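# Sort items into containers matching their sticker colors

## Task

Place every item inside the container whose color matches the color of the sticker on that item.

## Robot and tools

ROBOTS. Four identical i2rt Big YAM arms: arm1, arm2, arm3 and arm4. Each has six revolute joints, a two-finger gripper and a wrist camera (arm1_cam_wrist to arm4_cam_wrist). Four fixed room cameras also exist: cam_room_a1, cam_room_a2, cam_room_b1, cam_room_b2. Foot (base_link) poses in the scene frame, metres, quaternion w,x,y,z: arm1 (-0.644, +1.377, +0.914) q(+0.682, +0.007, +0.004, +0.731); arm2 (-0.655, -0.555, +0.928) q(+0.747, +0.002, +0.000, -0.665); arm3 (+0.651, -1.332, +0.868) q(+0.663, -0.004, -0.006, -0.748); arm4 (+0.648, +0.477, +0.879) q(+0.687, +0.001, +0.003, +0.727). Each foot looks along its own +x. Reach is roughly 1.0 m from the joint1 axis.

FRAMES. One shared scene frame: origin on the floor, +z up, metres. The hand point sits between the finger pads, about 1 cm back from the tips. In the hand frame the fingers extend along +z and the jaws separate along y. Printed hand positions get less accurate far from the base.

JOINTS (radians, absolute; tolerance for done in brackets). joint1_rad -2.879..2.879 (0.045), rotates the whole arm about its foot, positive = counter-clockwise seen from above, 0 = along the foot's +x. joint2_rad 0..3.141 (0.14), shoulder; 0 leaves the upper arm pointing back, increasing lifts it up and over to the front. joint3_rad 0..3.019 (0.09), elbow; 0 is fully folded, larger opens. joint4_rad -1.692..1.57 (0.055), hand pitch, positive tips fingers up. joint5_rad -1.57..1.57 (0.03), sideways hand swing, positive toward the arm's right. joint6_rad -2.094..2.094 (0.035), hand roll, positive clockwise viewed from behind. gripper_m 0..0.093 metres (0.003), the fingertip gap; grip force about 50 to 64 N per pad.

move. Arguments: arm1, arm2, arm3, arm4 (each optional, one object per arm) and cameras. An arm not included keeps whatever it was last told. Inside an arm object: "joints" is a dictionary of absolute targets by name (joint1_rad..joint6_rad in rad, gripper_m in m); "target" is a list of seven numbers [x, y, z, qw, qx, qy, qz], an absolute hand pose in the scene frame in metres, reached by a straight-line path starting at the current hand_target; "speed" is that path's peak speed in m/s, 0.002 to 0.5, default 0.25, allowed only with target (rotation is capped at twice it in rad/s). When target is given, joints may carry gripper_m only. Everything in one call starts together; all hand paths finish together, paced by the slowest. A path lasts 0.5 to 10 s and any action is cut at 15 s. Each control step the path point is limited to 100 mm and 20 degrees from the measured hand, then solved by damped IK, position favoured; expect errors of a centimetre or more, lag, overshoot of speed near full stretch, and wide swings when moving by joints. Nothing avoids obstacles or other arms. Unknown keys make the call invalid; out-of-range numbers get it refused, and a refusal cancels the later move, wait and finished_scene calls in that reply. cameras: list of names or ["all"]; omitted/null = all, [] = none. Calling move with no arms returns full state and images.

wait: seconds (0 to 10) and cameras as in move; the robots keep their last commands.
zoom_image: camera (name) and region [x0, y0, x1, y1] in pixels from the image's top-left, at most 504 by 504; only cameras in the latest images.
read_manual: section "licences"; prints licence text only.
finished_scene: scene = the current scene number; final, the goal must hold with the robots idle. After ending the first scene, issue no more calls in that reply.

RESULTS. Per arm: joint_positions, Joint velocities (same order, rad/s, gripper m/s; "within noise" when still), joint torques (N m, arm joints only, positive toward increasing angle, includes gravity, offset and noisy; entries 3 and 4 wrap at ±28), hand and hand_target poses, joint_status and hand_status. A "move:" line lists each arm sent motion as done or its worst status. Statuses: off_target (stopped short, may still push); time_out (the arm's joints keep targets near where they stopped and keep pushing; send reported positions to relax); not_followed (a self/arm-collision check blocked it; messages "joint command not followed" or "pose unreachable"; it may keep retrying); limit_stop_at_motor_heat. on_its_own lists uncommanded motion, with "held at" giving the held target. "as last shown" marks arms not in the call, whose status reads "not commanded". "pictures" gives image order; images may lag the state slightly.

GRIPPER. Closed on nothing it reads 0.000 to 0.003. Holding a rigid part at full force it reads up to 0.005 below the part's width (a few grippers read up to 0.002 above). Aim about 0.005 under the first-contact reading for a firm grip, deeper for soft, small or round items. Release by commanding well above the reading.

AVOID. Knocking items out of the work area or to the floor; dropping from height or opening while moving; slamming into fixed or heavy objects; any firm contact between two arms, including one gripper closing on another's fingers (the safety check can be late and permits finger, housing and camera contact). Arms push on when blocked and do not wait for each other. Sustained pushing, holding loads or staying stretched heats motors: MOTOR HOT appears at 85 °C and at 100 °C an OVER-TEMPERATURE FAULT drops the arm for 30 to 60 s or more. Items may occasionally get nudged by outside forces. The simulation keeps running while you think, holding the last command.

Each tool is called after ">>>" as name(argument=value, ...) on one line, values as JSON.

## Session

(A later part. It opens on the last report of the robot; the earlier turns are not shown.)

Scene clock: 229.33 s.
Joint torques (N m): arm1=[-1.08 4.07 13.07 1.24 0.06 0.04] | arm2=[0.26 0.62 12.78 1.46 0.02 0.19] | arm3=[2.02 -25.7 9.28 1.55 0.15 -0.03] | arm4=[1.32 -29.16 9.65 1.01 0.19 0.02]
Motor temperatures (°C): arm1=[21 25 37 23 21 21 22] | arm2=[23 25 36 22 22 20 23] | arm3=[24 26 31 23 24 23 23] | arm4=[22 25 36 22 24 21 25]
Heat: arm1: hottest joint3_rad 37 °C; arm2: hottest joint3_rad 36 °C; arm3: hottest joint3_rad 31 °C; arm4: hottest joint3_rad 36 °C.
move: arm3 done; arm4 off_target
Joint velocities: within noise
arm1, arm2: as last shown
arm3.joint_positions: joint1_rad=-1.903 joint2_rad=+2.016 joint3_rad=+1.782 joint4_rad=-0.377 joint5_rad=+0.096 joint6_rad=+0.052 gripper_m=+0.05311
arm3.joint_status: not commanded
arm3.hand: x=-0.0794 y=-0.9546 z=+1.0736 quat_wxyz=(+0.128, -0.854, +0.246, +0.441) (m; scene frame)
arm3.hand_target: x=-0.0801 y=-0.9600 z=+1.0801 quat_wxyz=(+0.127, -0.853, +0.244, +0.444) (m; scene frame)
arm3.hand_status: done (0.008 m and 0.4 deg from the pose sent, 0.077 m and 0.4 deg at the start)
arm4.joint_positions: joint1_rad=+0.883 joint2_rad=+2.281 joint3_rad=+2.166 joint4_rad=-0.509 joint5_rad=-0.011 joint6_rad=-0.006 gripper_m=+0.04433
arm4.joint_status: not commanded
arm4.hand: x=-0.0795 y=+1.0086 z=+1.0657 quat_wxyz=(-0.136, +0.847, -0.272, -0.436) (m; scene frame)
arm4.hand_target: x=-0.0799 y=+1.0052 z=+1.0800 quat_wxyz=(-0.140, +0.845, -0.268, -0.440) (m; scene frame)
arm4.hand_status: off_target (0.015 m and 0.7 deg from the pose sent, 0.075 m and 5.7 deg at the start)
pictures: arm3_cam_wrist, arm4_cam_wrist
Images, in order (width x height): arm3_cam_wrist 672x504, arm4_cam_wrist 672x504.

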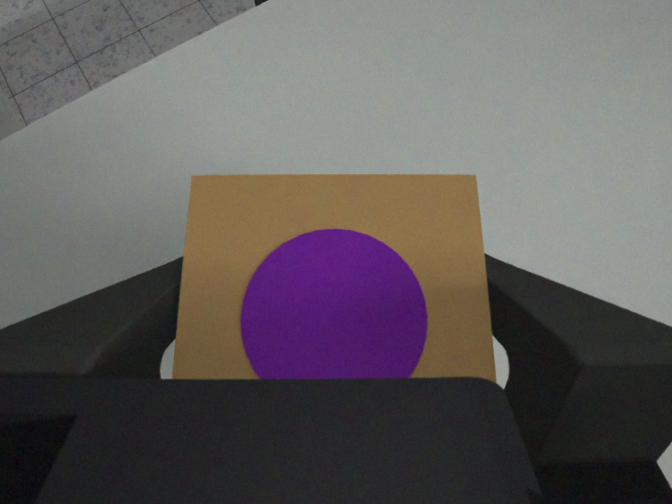

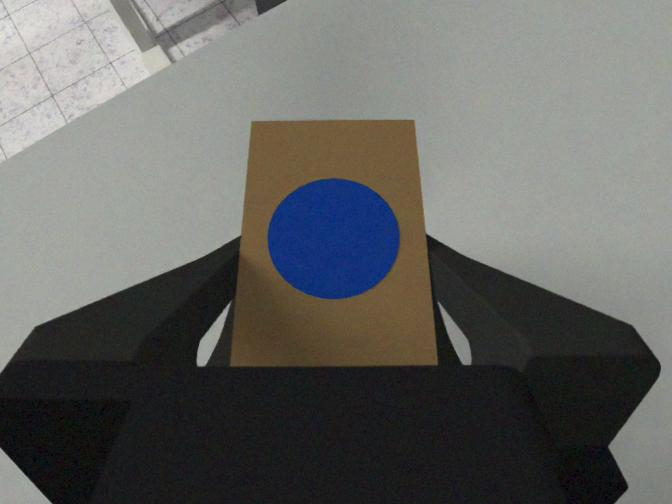

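>>> move(arm3={"target":[0.29,-1.135,1.1,0.1272,-0.8527,0.2445,0.4438],"speed":0.3}, arm4={"target":[0.29,0.73,1.1,0.1396,-0.8455,0.2682,0.4401],"speed":0.3}, cameras=[])

>>> move(arm3={"joints":{"joint1_rad":1.75,"joint2_rad":0.9,"joint3_rad":1.2,"joint4_rad":-1.1,"joint5_rad":0,"joint6_rad":0}}, arm4={"joints":{"joint1_rad":-1.81,"joint2_rad":0.9,"joint3_rad":1.2,"joint4_rad":-1.1,"joint5_rad":0,"joint6_rad":0}}, cameras=["arm3_cam_wrist","arm4_cam_wrist"])

Scene clock: 247.47 s.
Joint torques (N m): arm1=[-1.26 3.43 13.14 0.92 0.04 0.02] | arm2=[0.26 0.67 12.72 1.48 0 0.19] | arm3=[1.38 -4.42 9.61 1.47 -0.01 -0.05] | arm4=[1.67 -5.95 9.5 0.99 0.25 0.08]
Motor temperatures (°C): arm1=[21 24 38 23 21 21 21] | arm2=[23 25 36 22 22 20 23] | arm3=[24 26 30 23 24 23 24] | arm4=[22 29 37 22 24 21 25]
Heat: arm1: hottest joint3_rad 38 °C; arm2: hottest joint3_rad 36 °C; arm3: hottest joint3_rad 30 °C; arm4: hottest joint3_rad 37 °C.
move: arm3 done; arm4 done
Joint velocities: within noise
arm1, arm2: as last shown
arm3.joint_positions: joint1_rad=-1.903 joint2_rad=+0.879 joint3_rad=+0.646 joint4_rad=-0.365 joint5_rad=+0.096 joint6_rad=+0.052 gripper_m=+0.05310
arm3.joint_status: not commanded
arm3.hand: x=+0.2907 y=-1.1342 z=+1.1027 quat_wxyz=(+0.129, -0.850, +0.245, +0.447) (m; scene frame)
arm3.hand_target: x=+0.2900 y=-1.1350 z=+1.1000 quat_wxyz=(+0.127, -0.853, +0.244, +0.444) (m; scene frame)
arm3.hand_status: done (0.003 m and 0.5 deg from the pose sent, 0.412 m and 0.4 deg at the start)
arm4.joint_positions: joint1_rad=+0.899 joint2_rad=+0.992 joint3_rad=+0.663 joint4_rad=-0.277 joint5_rad=+0.005 joint6_rad=-0.006 gripper_m=+0.04433
arm4.joint_status: not commanded
arm4.hand: x=+0.2929 y=+0.7314 z=+1.0999 quat_wxyz=(-0.142, +0.844, -0.268, -0.443) (m; scene frame)
arm4.hand_target: x=+0.2901 y=+0.7301 z=+1.1000 quat_wxyz=(-0.140, +0.845, -0.268, -0.440) (m; scene frame)
arm4.hand_status: done (0.003 m and 0.4 deg from the pose sent, 0.464 m and 0.7 deg at the start)
pictures: none
No camera images: "cameras" was empty.

Scene clock: 250.03 s.
Joint torques (N m): arm1=[-1.44 3.14 13.14 1.11 0.04 0.04] | arm2=[0.15 0.67 12.77 1.47 0.01 0.19] | arm3=[1.61 -6.48 13.57 1.09 0.13 -0.11] | arm4=[0.85 -5.3 12.21 0.81 0.01 0.1]
Motor temperatures (°C): arm1=[21 24 38 23 21 21 21] | arm2=[23 25 36 22 22 20 23] | arm3=[24 26 31 23 24 23 24] | arm4=[22 29 37 22 24 21 25]
Heat: arm1: hottest joint3_rad 38 °C; arm2: hottest joint3_rad 36 °C; arm3: hottest joint3_rad 31 °C; arm4: hottest joint3_rad 37 °C.
move: arm3 done; arm4 done
Joint velocities: within noise
arm1, arm2: as last shown
arm3.joint_positions: joint1_rad=+1.741 joint2_rad=+0.913 joint3_rad=+1.151 joint4_rad=-1.095 joint5_rad=-0.003 joint6_rad=+0.006 gripper_m=+0.05309
arm3.joint_status: all done
arm3.hand: x=+1.0277 y=-1.3077 z=+1.2419 quat_wxyz=(-0.349, +0.023, -0.937, -0.005) (m; scene frame)
arm3.hand_target: x=+1.0272 y=-1.3046 z=+1.2721 quat_wxyz=(-0.376, +0.030, -0.926, -0.005) (m; scene frame)
arm3.hand_status: not commanded
arm4.joint_positions: joint1_rad=-1.810 joint2_rad=+0.906 joint3_rad=+1.156 joint4_rad=-1.091 joint5_rad=+0.001 joint6_rad=-0.006 gripper_m=+0.04438
arm4.joint_status: all done
arm4.hand: x=+1.0205 y=+0.4095 z=+1.2575 quat_wxyz=(-0.353, -0.082, -0.931, +0.036) (m; scene frame)
arm4.hand_target: x=+1.0208 y=+0.4098 z=+1.2820 quat_wxyz=(-0.372, -0.084, -0.924, +0.036) (m; scene frame)
arm4.hand_status: not commanded
pictures: arm3_cam_wrist, arm4_cam_wrist
Images, in order (width x height): arm3_cam_wrist 672x504, arm4_cam_wrist 672x504.

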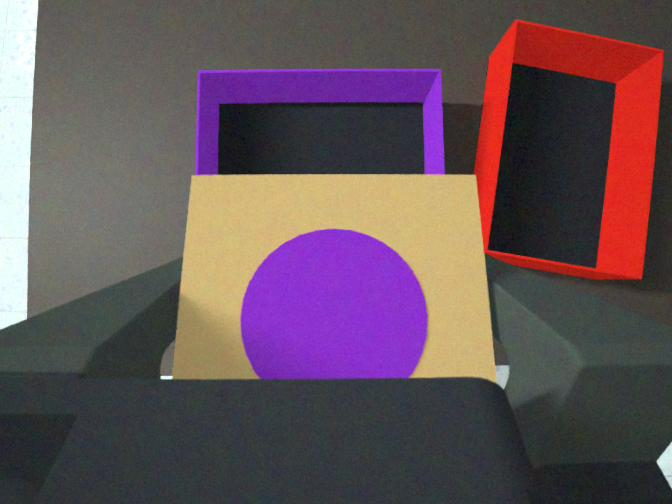

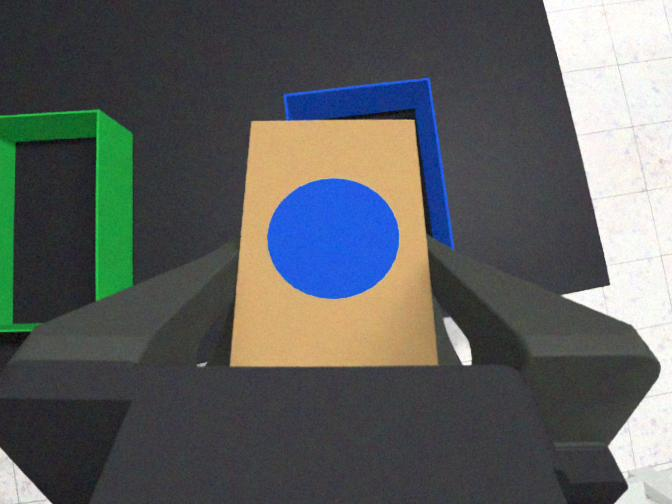

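>>> move(arm3={"target":[1.215,-1.285,0.95,0.3255,-0.0281,0.9451,0.0097],"speed":0.3}, arm4={"target":[1.175,0.362,0.95,0.4051,0.0820,0.9099,-0.0365],"speed":0.3}, cameras=["arm3_cam_wrist","arm4_cam_wrist","cam_room_a1","cam_room_a2"])

>>> zoom_image(camera="cam_room_a1", region=[150, 250, 330, 400])

>>> zoom_image(camera="cam_room_a2", region=[200, 260, 380, 400])

Scene clock: 265.70 s.
Joint torques (N m): arm1=[-1.38 3.55 13.15 1.13 0.07 0.07] | arm2=[0.38 0.73 12.78 1.47 0.01 0.19] | arm3=[2.08 -16.56 10.4 1.83 0.09 0.02] | arm4=[0.5 -14.33 7.62 1.83 -0.08 -0.1]
Motor temperatures (°C): arm1=[21 24 38 23 21 21 21] | arm2=[23 25 36 22 22 20 23] | arm3=[24 25 33 23 24 23 24] | arm4=[22 26 39 22 24 21 26]
Heat: arm1: hottest joint3_rad 38 °C; arm2: hottest joint3_rad 36 °C; arm3: hottest joint3_rad 33 °C; arm4: hottest joint3_rad 39 °C.
move: arm3 off_target; arm4 off_target
Joint velocities: within noise
arm1, arm2: as last shown
arm3.joint_positions: joint1_rad=+1.759 joint2_rad=+1.628 joint3_rad=+0.939 joint4_rad=-0.286 joint5_rad=+0.001 joint6_rad=+0.019 gripper_m=+0.05309
arm3.joint_status: not commanded
arm3.hand: x=+1.1947 y=-1.2947 z=+0.9238 quat_wxyz=(-0.293, +0.025, -0.956, -0.005) (m; scene frame)
arm3.hand_target: x=+1.2137 y=-1.2850 z=+0.9506 quat_wxyz=(-0.326, +0.028, -0.945, -0.010) (m; scene frame)
arm3.hand_status: off_target (0.035 m and 3.9 deg from the pose sent, 0.347 m and 3.0 deg at the start)
arm4.joint_positions: joint1_rad=-1.848 joint2_rad=+1.567 joint3_rad=+0.757 joint4_rad=+0.040 joint5_rad=-0.034 joint6_rad=-0.014 gripper_m=+0.04438
arm4.joint_status: not commanded
arm4.hand: x=+1.1661 y=+0.3671 z=+0.9369 quat_wxyz=(-0.387, -0.087, -0.918, +0.032) (m; scene frame)
arm4.hand_target: x=+1.1746 y=+0.3620 z=+0.9501 quat_wxyz=(-0.405, -0.082, -0.910, +0.037) (m; scene frame)
arm4.hand_status: off_target (0.017 m and 2.4 deg from the pose sent, 0.347 m and 6.5 deg at the start)
pictures: arm3_cam_wrist, arm4_cam_wrist, cam_room_a1, cam_room_a2
Images, in order (width x height): arm3_cam_wrist 672x504, arm4_cam_wrist 672x504, cam_room_a1 672x504, cam_room_a2 672x504.

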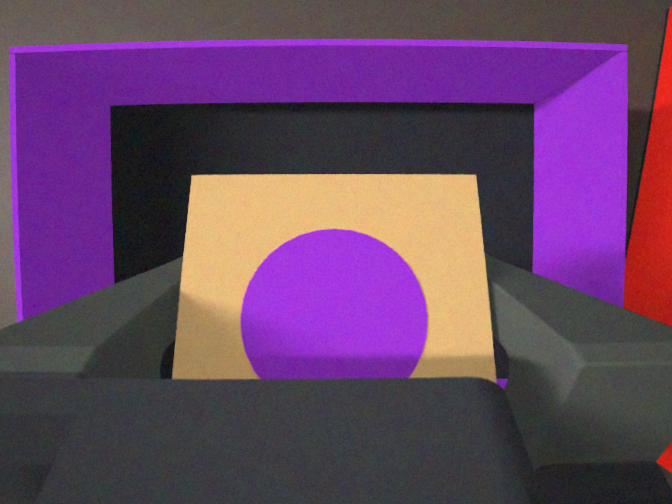

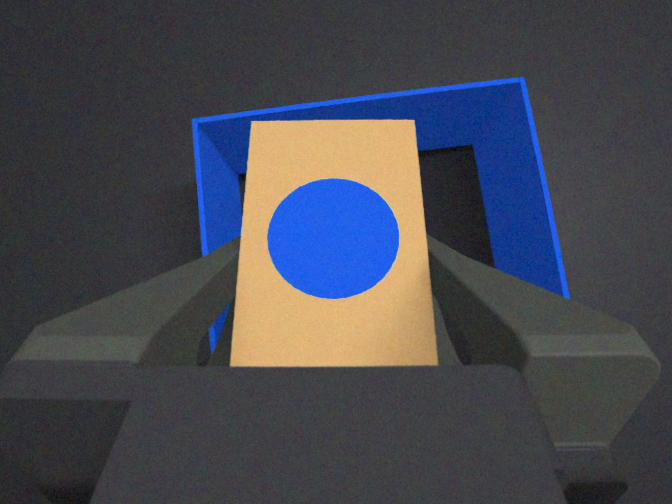

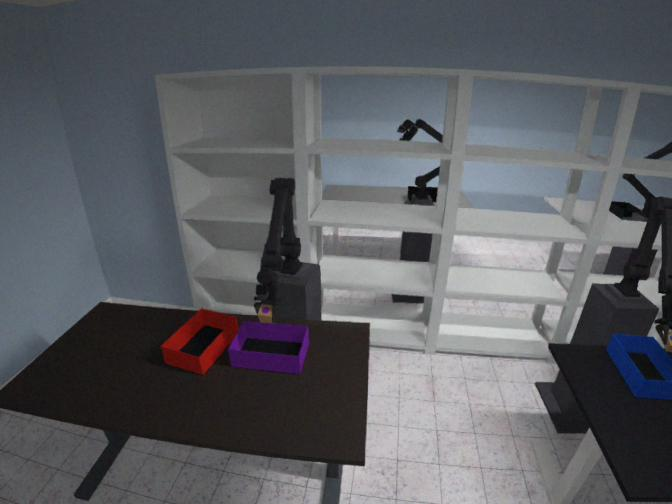

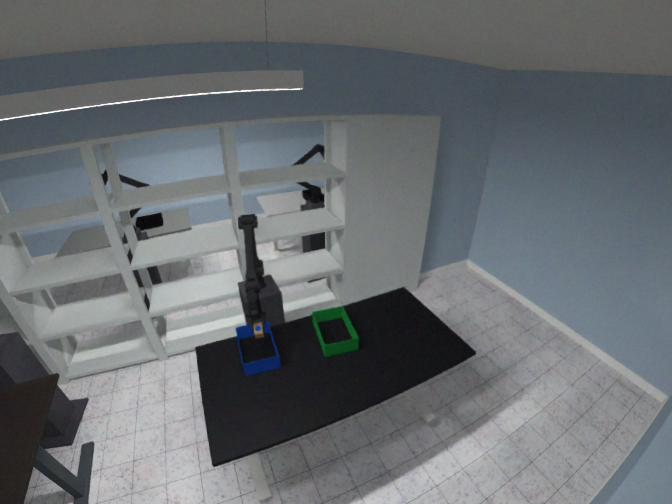

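Scaled by 2.800.

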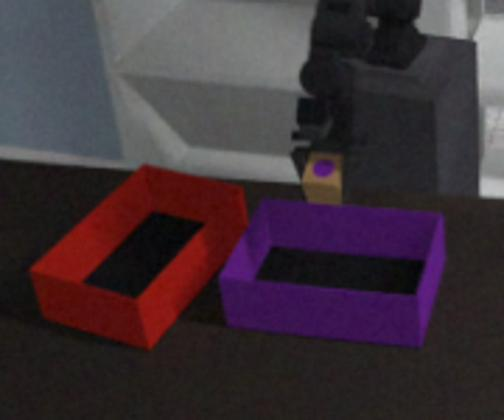

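Scaled by 2.800.

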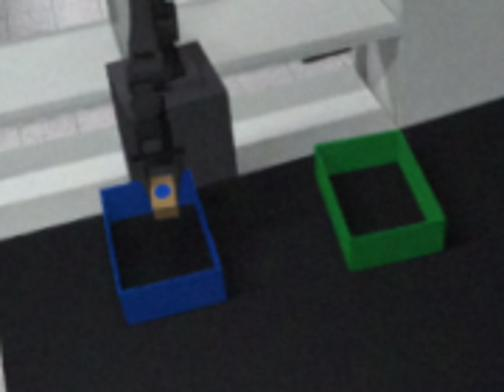

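>>> move(arm3={"target":[1.25,-1.275,0.82,0.3255,-0.0281,0.9451,0.0097],"speed":0.2}, arm4={"target":[1.195,0.348,0.81,0.4051,0.0820,0.9099,-0.0365],"speed":0.2}, cameras=["arm3_cam_wrist","arm4_cam_wrist","cam_room_a1","cam_room_a2"])

>>> zoom_image(camera="cam_room_a1", region=[200, 280, 340, 390])

>>> zoom_image(camera="cam_room_a2", region=[220, 300, 320, 390])

Scene clock: 274.53 s.
Joint torques (N m): arm1=[-1.14 3.43 13.15 1.02 0.08 0.03] | arm2=[0.26 0.73 12.75 1.47 0.01 0.19] | arm3=[1.96 -18.14 8.87 1.87 0.15 0.02] | arm4=[0.32 -15.85 5.91 2 -0.09 -0.08]
Motor temperatures (°C): arm1=[21 24 38 23 21 21 21] | arm2=[23 25 36 22 22 20 23] | arm3=[24 25 32 23 24 23 24] | arm4=[22 26 37 22 24 21 26]
Heat: arm1: hottest joint3_rad 38 °C; arm2: hottest joint3_rad 36 °C; arm3: hottest joint3_rad 32 °C; arm4: hottest joint3_rad 37 °C.
move: arm3 off_target; arm4 off_target
Joint velocities: within noise
arm1.joint_positions: joint1_rad=-0.007 joint2_rad=+0.594 joint3_rad=+1.165 joint4_rad=-1.490 joint5_rad=-0.012 joint6_rad=-0.006 gripper_m=+0.08496
arm1.joint_status: not commanded
arm1.hand: x=-0.6524 y=+1.5934 z=+1.3229 quat_wxyz=(-0.212, +0.691, -0.647, -0.243) (m; scene frame)
arm1.hand_target: x=-0.6533 y=+1.5926 z=+1.3366 quat_wxyz=(-0.218, +0.691, -0.643, -0.250) (m; scene frame)
arm1.hand_status: not commanded
arm2.joint_positions: joint1_rad=+0.005 joint2_rad=+0.592 joint3_rad=+1.168 joint4_rad=-1.487 joint5_rad=+0.006 joint6_rad=-0.009 gripper_m=+0.08991
arm2.joint_status: not commanded
arm2.hand: x=-0.6307 y=-0.7729 z=+1.3376 quat_wxyz=(-0.239, -0.625, -0.711, +0.216) (m; scene frame)
arm2.hand_target: x=-0.6321 y=-0.7723 z=+1.3493 quat_wxyz=(-0.244, -0.630, -0.704, +0.219) (m; scene frame)
arm2.hand_status: not commanded
arm3.joint_positions: joint1_rad=+1.778 joint2_rad=+1.948 joint3_rad=+0.964 joint4_rad=+0.019 joint5_rad=+0.011 joint6_rad=+0.033 gripper_m=+0.05309
arm3.joint_status: not commanded
arm3.hand: x=+1.2259 y=-1.2849 z=+0.8027 quat_wxyz=(-0.298, +0.026, -0.954, -0.006) (m; scene frame)
arm3.hand_target: x=+1.2487 y=-1.2750 z=+0.8207 quat_wxyz=(-0.325, +0.028, -0.945, -0.010) (m; scene frame)
arm3.hand_status: off_target (0.031 m and 3.4 deg from the pose sent, 0.119 m and 3.9 deg at the start)
arm4.joint_positions: joint1_rad=-1.867 joint2_rad=+1.972 joint3_rad=+0.762 joint4_rad=+0.432 joint5_rad=-0.049 joint6_rad=-0.027 gripper_m=+0.04438
arm4.joint_status: not commanded
arm4.hand: x=+1.1773 y=+0.3556 z=+0.7982 quat_wxyz=(-0.383, -0.088, -0.919, +0.031) (m; scene frame)
arm4.hand_target: x=+1.1942 y=+0.3481 z=+0.8104 quat_wxyz=(-0.405, -0.082, -0.910, +0.037) (m; scene frame)
arm4.hand_status: off_target (0.023 m and 2.9 deg from the pose sent, 0.132 m and 2.4 deg at the start)
pictures: arm3_cam_wrist, arm4_cam_wrist, cam_room_a1, cam_room_a2
Images, in order (width x height): arm3_cam_wrist 672x504, arm4_cam_wrist 672x504, cam_room_a1 672x504, cam_room_a2 672x504.

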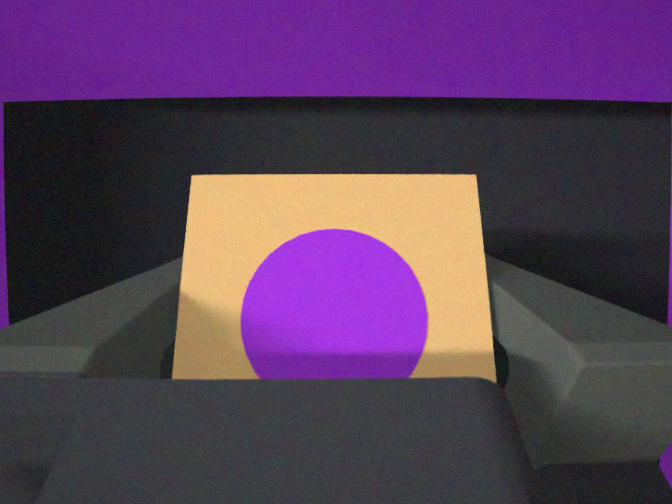

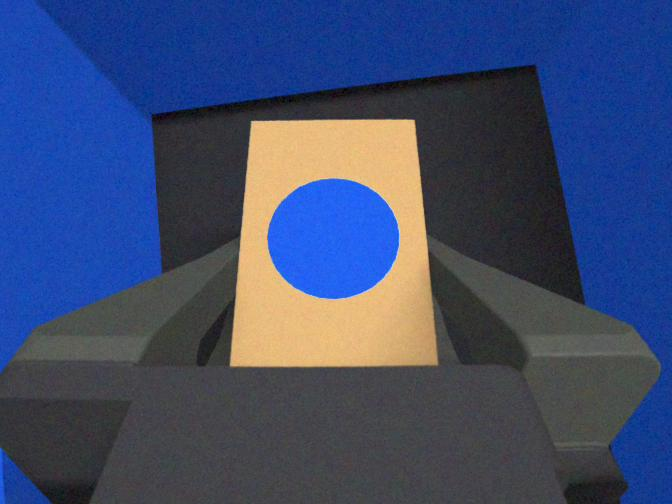

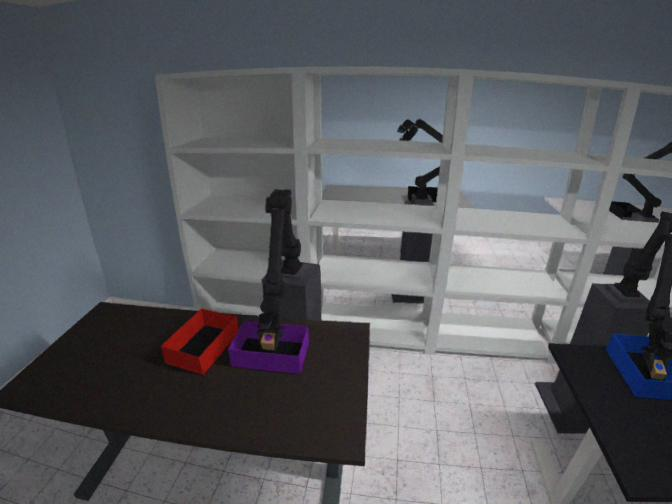

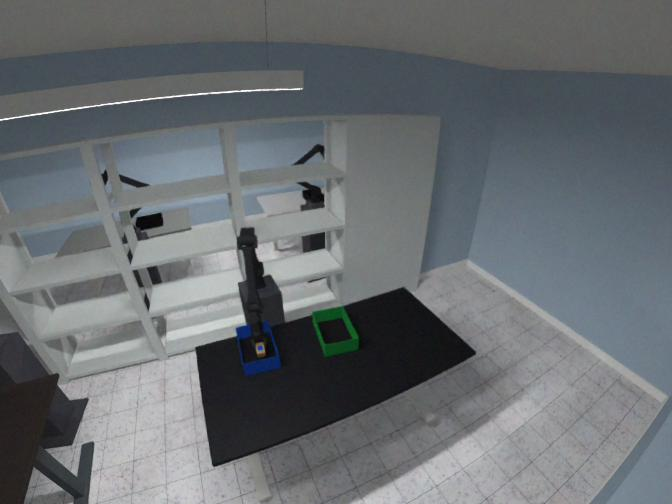

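Scaled by 3.600.

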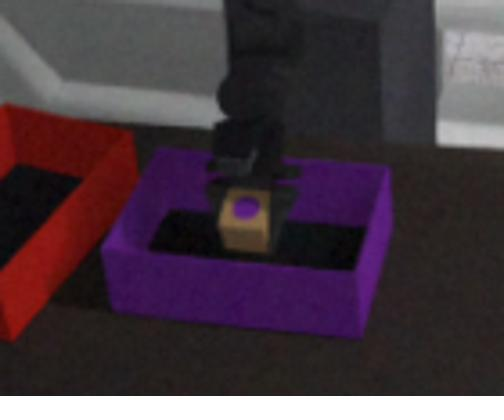

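Scaled by 5.040.

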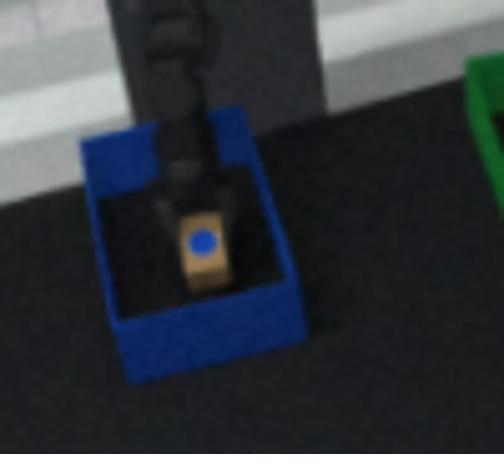

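>>> move(arm3={"target":[1.25,-1.275,0.785,0.3255,-0.0281,0.9451,0.0097],"speed":0.1}, arm4={"target":[1.195,0.348,0.778,0.4051,0.0820,0.9099,-0.0365],"speed":0.1}, cameras=["cam_room_a1","cam_room_a2"])

>>> move(arm3={"target":[1.25,-1.275,0.77,0.3255,-0.0281,0.9451,0.0097],"speed":0.06}, arm4={"target":[1.195,0.348,0.762,0.4051,0.0820,0.9099,-0.0365],"speed":0.06}, cameras=["cam_room_a1","cam_room_a2"])

>>> zoom_image(camera="cam_room_a1", region=[220, 300, 320, 380])

>>> zoom_image(camera="cam_room_a2", region=[220, 300, 320, 390])

Scene clock: 282.77 s.
Joint torques (N m): arm1=[-1.49 3.19 13.31 0.9 0.07 0.04] | arm2=[0.26 0.73 12.75 1.48 0.01 0.19] | arm3=[2.14 -18.08 8.08 1.88 0.15 0.02] | arm4=[0.09 -15.5 5.15 1.92 -0.06 -0.1]
Motor temperatures (°C): arm1=[21 24 38 23 21 21 21] | arm2=[23 25 36 22 22 20 23] | arm3=[24 26 32 23 24 23 24] | arm4=[22 26 35 22 24 21 26]
Heat: arm1: hottest joint3_rad 38 °C; arm2: hottest joint3_rad 36 °C; arm3: hottest joint3_rad 32 °C; arm4: hottest joint3_rad 35 °C.
move: arm3 off_target; arm4 off_target
Joint velocities: within noise
arm1, arm2: as last shown
arm3.joint_positions: joint1_rad=+1.778 joint2_rad=+2.027 joint3_rad=+0.966 joint4_rad=+0.100 joint5_rad=+0.012 joint6_rad=+0.034 gripper_m=+0.05309
arm3.joint_status: not commanded
arm3.hand: x=+1.2274 y=-1.2853 z=+0.7715 quat_wxyz=(-0.301, +0.025, -0.953, -0.006) (m; scene frame)
arm3.hand_target: x=+1.2488 y=-1.2750 z=+0.7856 quat_wxyz=(-0.325, +0.028, -0.945, -0.010) (m; scene frame)
arm3.hand_status: off_target (0.028 m and 3.1 deg from the pose sent, 0.031 m and 3.3 deg at the start)
arm4.joint_positions: joint1_rad=-1.867 joint2_rad=+2.056 joint3_rad=+0.777 joint4_rad=+0.513 joint5_rad=-0.049 joint6_rad=-0.028 gripper_m=+0.04438
arm4.joint_status: not commanded
arm4.hand: x=+1.1808 y=+0.3546 z=+0.7733 quat_wxyz=(-0.389, -0.087, -0.916, +0.032) (m; scene frame)
arm4.hand_target: x=+1.1945 y=+0.3480 z=+0.7783 quat_wxyz=(-0.405, -0.082, -0.910, +0.037) (m; scene frame)
arm4.hand_status: off_target (0.016 m and 2.1 deg from the pose sent, 0.028 m and 2.8 deg at the start)
pictures: cam_room_a1, cam_room_a2
Images, in order (width x height): cam_room_a1 672x504, cam_room_a2 672x504.

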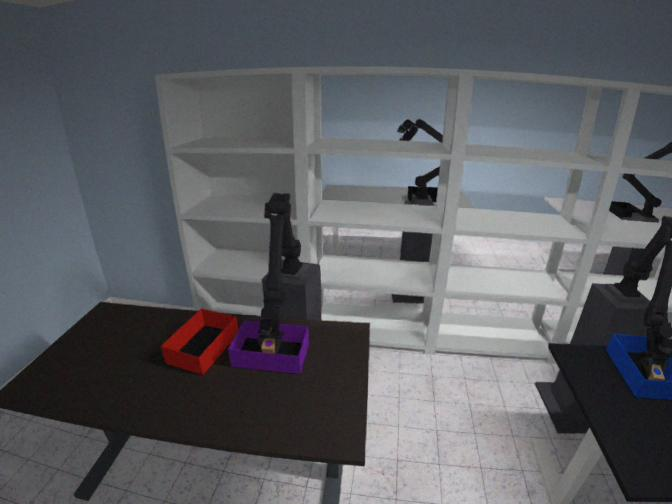

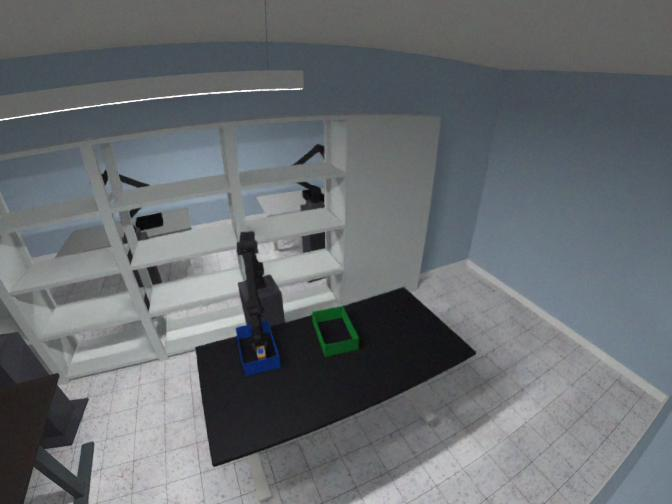

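Scene clock: 283.73 s.
Joint torques (N m): arm1=[-0.97 3.66 12.97 1.03 0.05 0.03] | arm2=[0.32 0.73 12.79 1.47 0 0.19] | arm3=[2.14 -17.67 7.95 1.95 0.15 0.02] | arm4=[-0.03 -15.27 5.08 1.91 -0.07 -0.09]
Motor temperatures (°C): arm1=[21 24 38 23 21 21 21] | arm2=[23 25 36 22 22 20 23] | arm3=[24 26 31 23 24 23 24] | arm4=[22 26 35 22 24 21 26]
Heat: arm1: hottest joint3_rad 38 °C; arm2: hottest joint3_rad 36 °C; arm3: hottest joint3_rad 31 °C; arm4: hottest joint3_rad 35 °C.
move: arm3 off_target; arm4 off_target
Joint velocities: within noise
arm1, arm2: as last shown
arm3.joint_positions: joint1_rad=+1.779 joint2_rad=+2.057 joint3_rad=+0.969 joint4_rad=+0.134 joint5_rad=+0.012 joint6_rad=+0.034 gripper_m=+0.05309
arm3.joint_status: not commanded
arm3.hand: x=+1.2287 y=-1.2852 z=+0.7605 quat_wxyz=(-0.304, +0.025, -0.952, -0.006) (m; scene frame)
arm3.hand_target: x=+1.2490 y=-1.2748 z=+0.7707 quat_wxyz=(-0.325, +0.028, -0.945, -0.010) (m; scene frame)
arm3.hand_status: off_target (0.025 m and 2.7 deg from the pose sent, 0.025 m and 3.0 deg at the start)
arm4.joint_positions: joint1_rad=-1.867 joint2_rad=+2.098 joint3_rad=+0.787 joint4_rad=+0.551 joint5_rad=-0.049 joint6_rad=-0.028 gripper_m=+0.04438
arm4.joint_status: not commanded
arm4.hand: x=+1.1824 y=+0.3541 z=+0.7607 quat_wxyz=(-0.392, -0.087, -0.915, +0.032) (m; scene frame)
arm4.hand_target: x=+1.1945 y=+0.3480 z=+0.7624 quat_wxyz=(-0.405, -0.082, -0.910, +0.037) (m; scene frame)
arm4.hand_status: off_target (0.014 m and 1.8 deg from the pose sent, 0.019 m and 2.1 deg at the start)
pictures: cam_room_a1, cam_room_a2
Images, in order (width x height): cam_room_a1 672x504, cam_room_a2 672x504.

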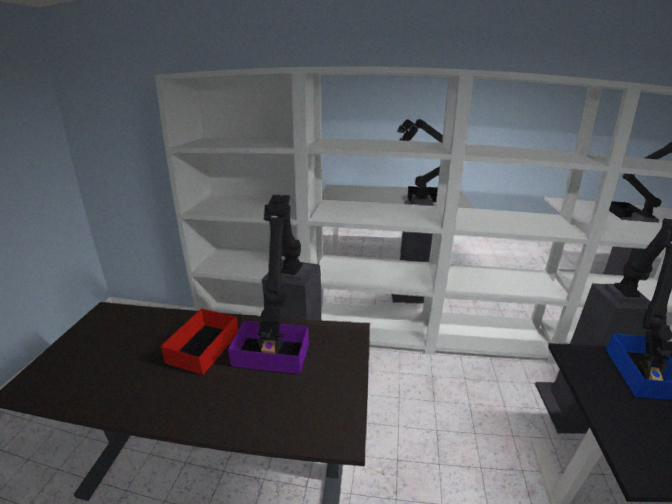

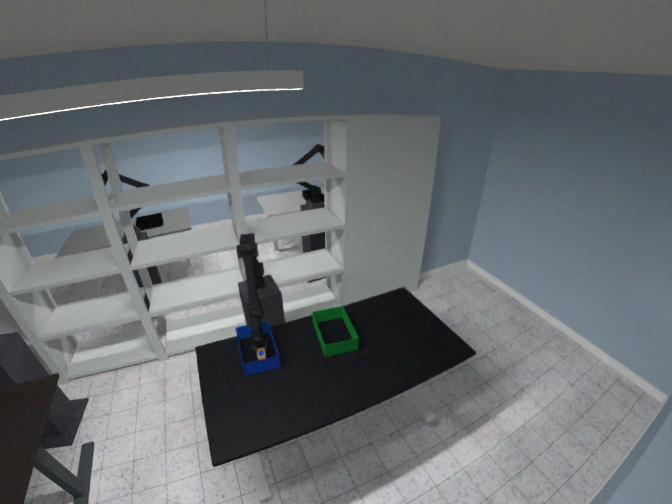

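Scaled by 5.040.

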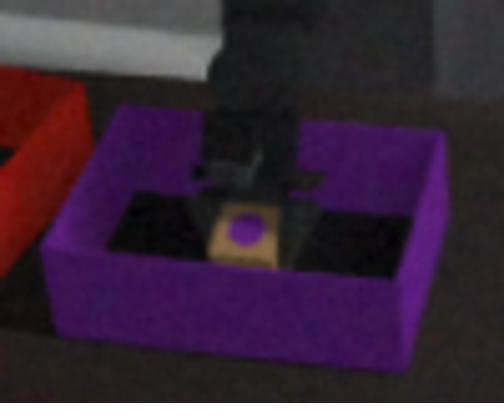

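Scaled by 5.040.

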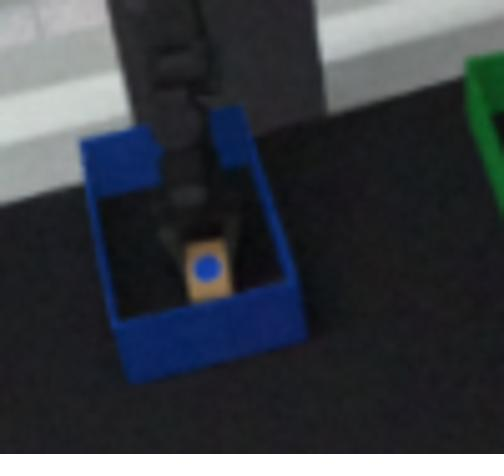

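>>> move(arm3={"target":[1.25,-1.275,0.755,0.3255,-0.0281,0.9451,0.0097],"speed":0.06}, arm4={"target":[1.195,0.348,0.747,0.4051,0.0820,0.9099,-0.0365],"speed":0.06}, cameras=[])

>>> move(arm3={"target":[1.25,-1.275,0.742,0.3255,-0.0281,0.9451,0.0097],"speed":0.06}, arm4={"target":[1.195,0.348,0.735,0.4051,0.0820,0.9099,-0.0365],"speed":0.06}, cameras=["arm3_cam_wrist","arm4_cam_wrist"])

Scene clock: 290.83 s.
Joint torques (N m): arm1=[-1.14 3.37 13.08 0.99 0.09 0.04] | arm2=[0.32 0.56 12.79 1.5 0 0.19] | arm3=[2.02 -17.79 7.57 1.91 0.15 0.02] | arm4=[0.09 -14.68 4.6 1.87 -0.08 -0.04]
Motor temperatures (°C): arm1=[21 24 38 23 21 21 21] | arm2=[23 25 37 22 22 20 23] | arm3=[24 26 31 23 24 23 24] | arm4=[22 26 34 22 24 21 26]
Heat: arm1: hottest joint3_rad 38 °C; arm2: hottest joint3_rad 37 °C; arm3: hottest joint3_rad 31 °C; arm4: hottest joint3_rad 34 °C.
move: arm3 off_target; arm4 off_target
Joint velocities: within noise
arm1, arm2: as last shown
arm3.joint_positions: joint1_rad=+1.779 joint2_rad=+2.093 joint3_rad=+0.975 joint4_rad=+0.166 joint5_rad=+0.012 joint6_rad=+0.035 gripper_m=+0.05309
arm3.joint_status: not commanded
arm3.hand: x=+1.2296 y=-1.2854 z=+0.7467 quat_wxyz=(-0.305, +0.025, -0.952, -0.006) (m; scene frame)
arm3.hand_target: x=+1.2491 y=-1.2750 z=+0.7557 quat_wxyz=(-0.325, +0.028, -0.945, -0.010) (m; scene frame)
arm3.hand_status: off_target (0.024 m and 2.6 deg from the pose sent, 0.024 m and 2.7 deg at the start)
arm4.joint_positions: joint1_rad=-1.867 joint2_rad=+2.137 joint3_rad=+0.802 joint4_rad=+0.588 joint5_rad=-0.049 joint6_rad=-0.030 gripper_m=+0.04438
arm4.joint_status: not commanded
arm4.hand: x=+1.1864 y=+0.3531 z=+0.7505 quat_wxyz=(-0.397, -0.085, -0.913, +0.034) (m; scene frame)
arm4.hand_target: x=+1.1946 y=+0.3480 z=+0.7471 quat_wxyz=(-0.405, -0.082, -0.910, +0.037) (m; scene frame)
arm4.hand_status: off_target (0.011 m and 1.1 deg from the pose sent, 0.020 m and 1.8 deg at the start)
pictures: none
No camera images: "cameras" was empty.

Scene clock: 291.80 s.
Joint torques (N m): arm1=[-0.97 3.66 13.09 1.02 0.11 0.03] | arm2=[0.38 0.79 12.78 1.51 0 0.2] | arm3=[2.08 -16.56 6.98 1.74 0.17 0.02] | arm4=[0.5 -14.21 4.15 1.51 -0.06 -0.04]
Motor temperatures (°C): arm1=[21 24 38 23 21 21 21] | arm2=[23 25 37 22 22 20 23] | arm3=[24 26 31 23 24 23 24] | arm4=[22 26 34 22 24 21 26]
Heat: arm1: hottest joint3_rad 38 °C; arm2: hottest joint3_rad 37 °C; arm3: hottest joint3_rad 31 °C; arm4: hottest joint3_rad 34 °C.
move: arm3 off_target; arm4 off_target
Joint velocities: within noise
arm1, arm2: as last shown
arm3.joint_positions: joint1_rad=+1.779 joint2_rad=+2.112 joint3_rad=+0.988 joint4_rad=+0.200 joint5_rad=+0.012 joint6_rad=+0.036 gripper_m=+0.05309
arm3.joint_status: not commanded
arm3.hand: x=+1.2390 y=-1.2844 z=+0.7455 quat_wxyz=(-0.318, +0.024, -0.948, -0.007) (m; scene frame)
arm3.hand_target: x=+1.2494 y=-1.2750 z=+0.7422 quat_wxyz=(-0.325, +0.028, -0.945, -0.010) (m; scene frame)
arm3.hand_status: off_target (0.015 m and 1.0 deg from the pose sent, 0.023 m and 2.6 deg at the start)
arm4.joint_positions: joint1_rad=-1.867 joint2_rad=+2.160 joint3_rad=+0.818 joint4_rad=+0.624 joint5_rad=-0.049 joint6_rad=-0.030 gripper_m=+0.04438
arm4.joint_status: not commanded
arm4.hand: x=+1.1948 y=+0.3510 z=+0.7491 quat_wxyz=(-0.410, -0.085, -0.907, +0.036) (m; scene frame)
arm4.hand_target: x=+1.1945 y=+0.3481 z=+0.7353 quat_wxyz=(-0.405, -0.082, -0.910, +0.036) (m; scene frame)
arm4.hand_status: off_target (0.014 m and 0.7 deg from the pose sent, 0.018 m and 1.1 deg at the start)
pictures: arm3_cam_wrist, arm4_cam_wrist
Images, in order (width x height): arm3_cam_wrist 672x504, arm4_cam_wrist 672x504.

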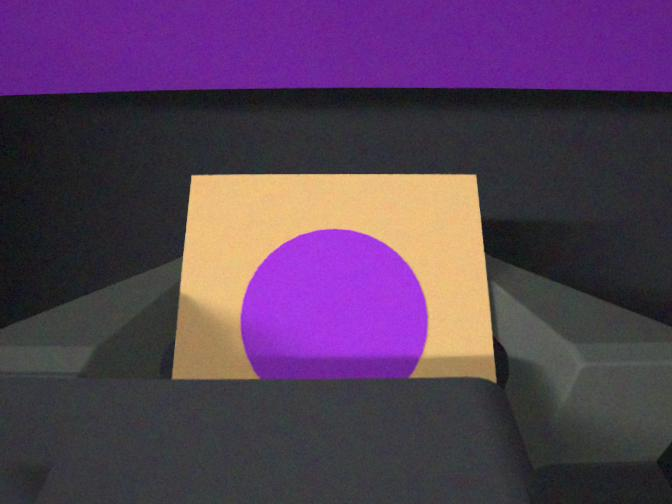

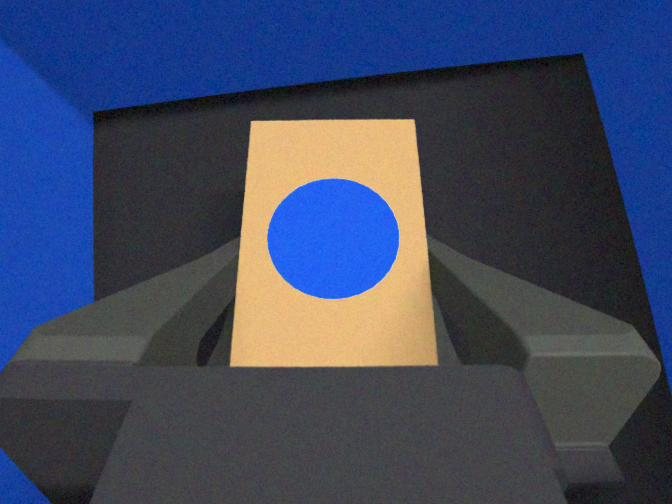

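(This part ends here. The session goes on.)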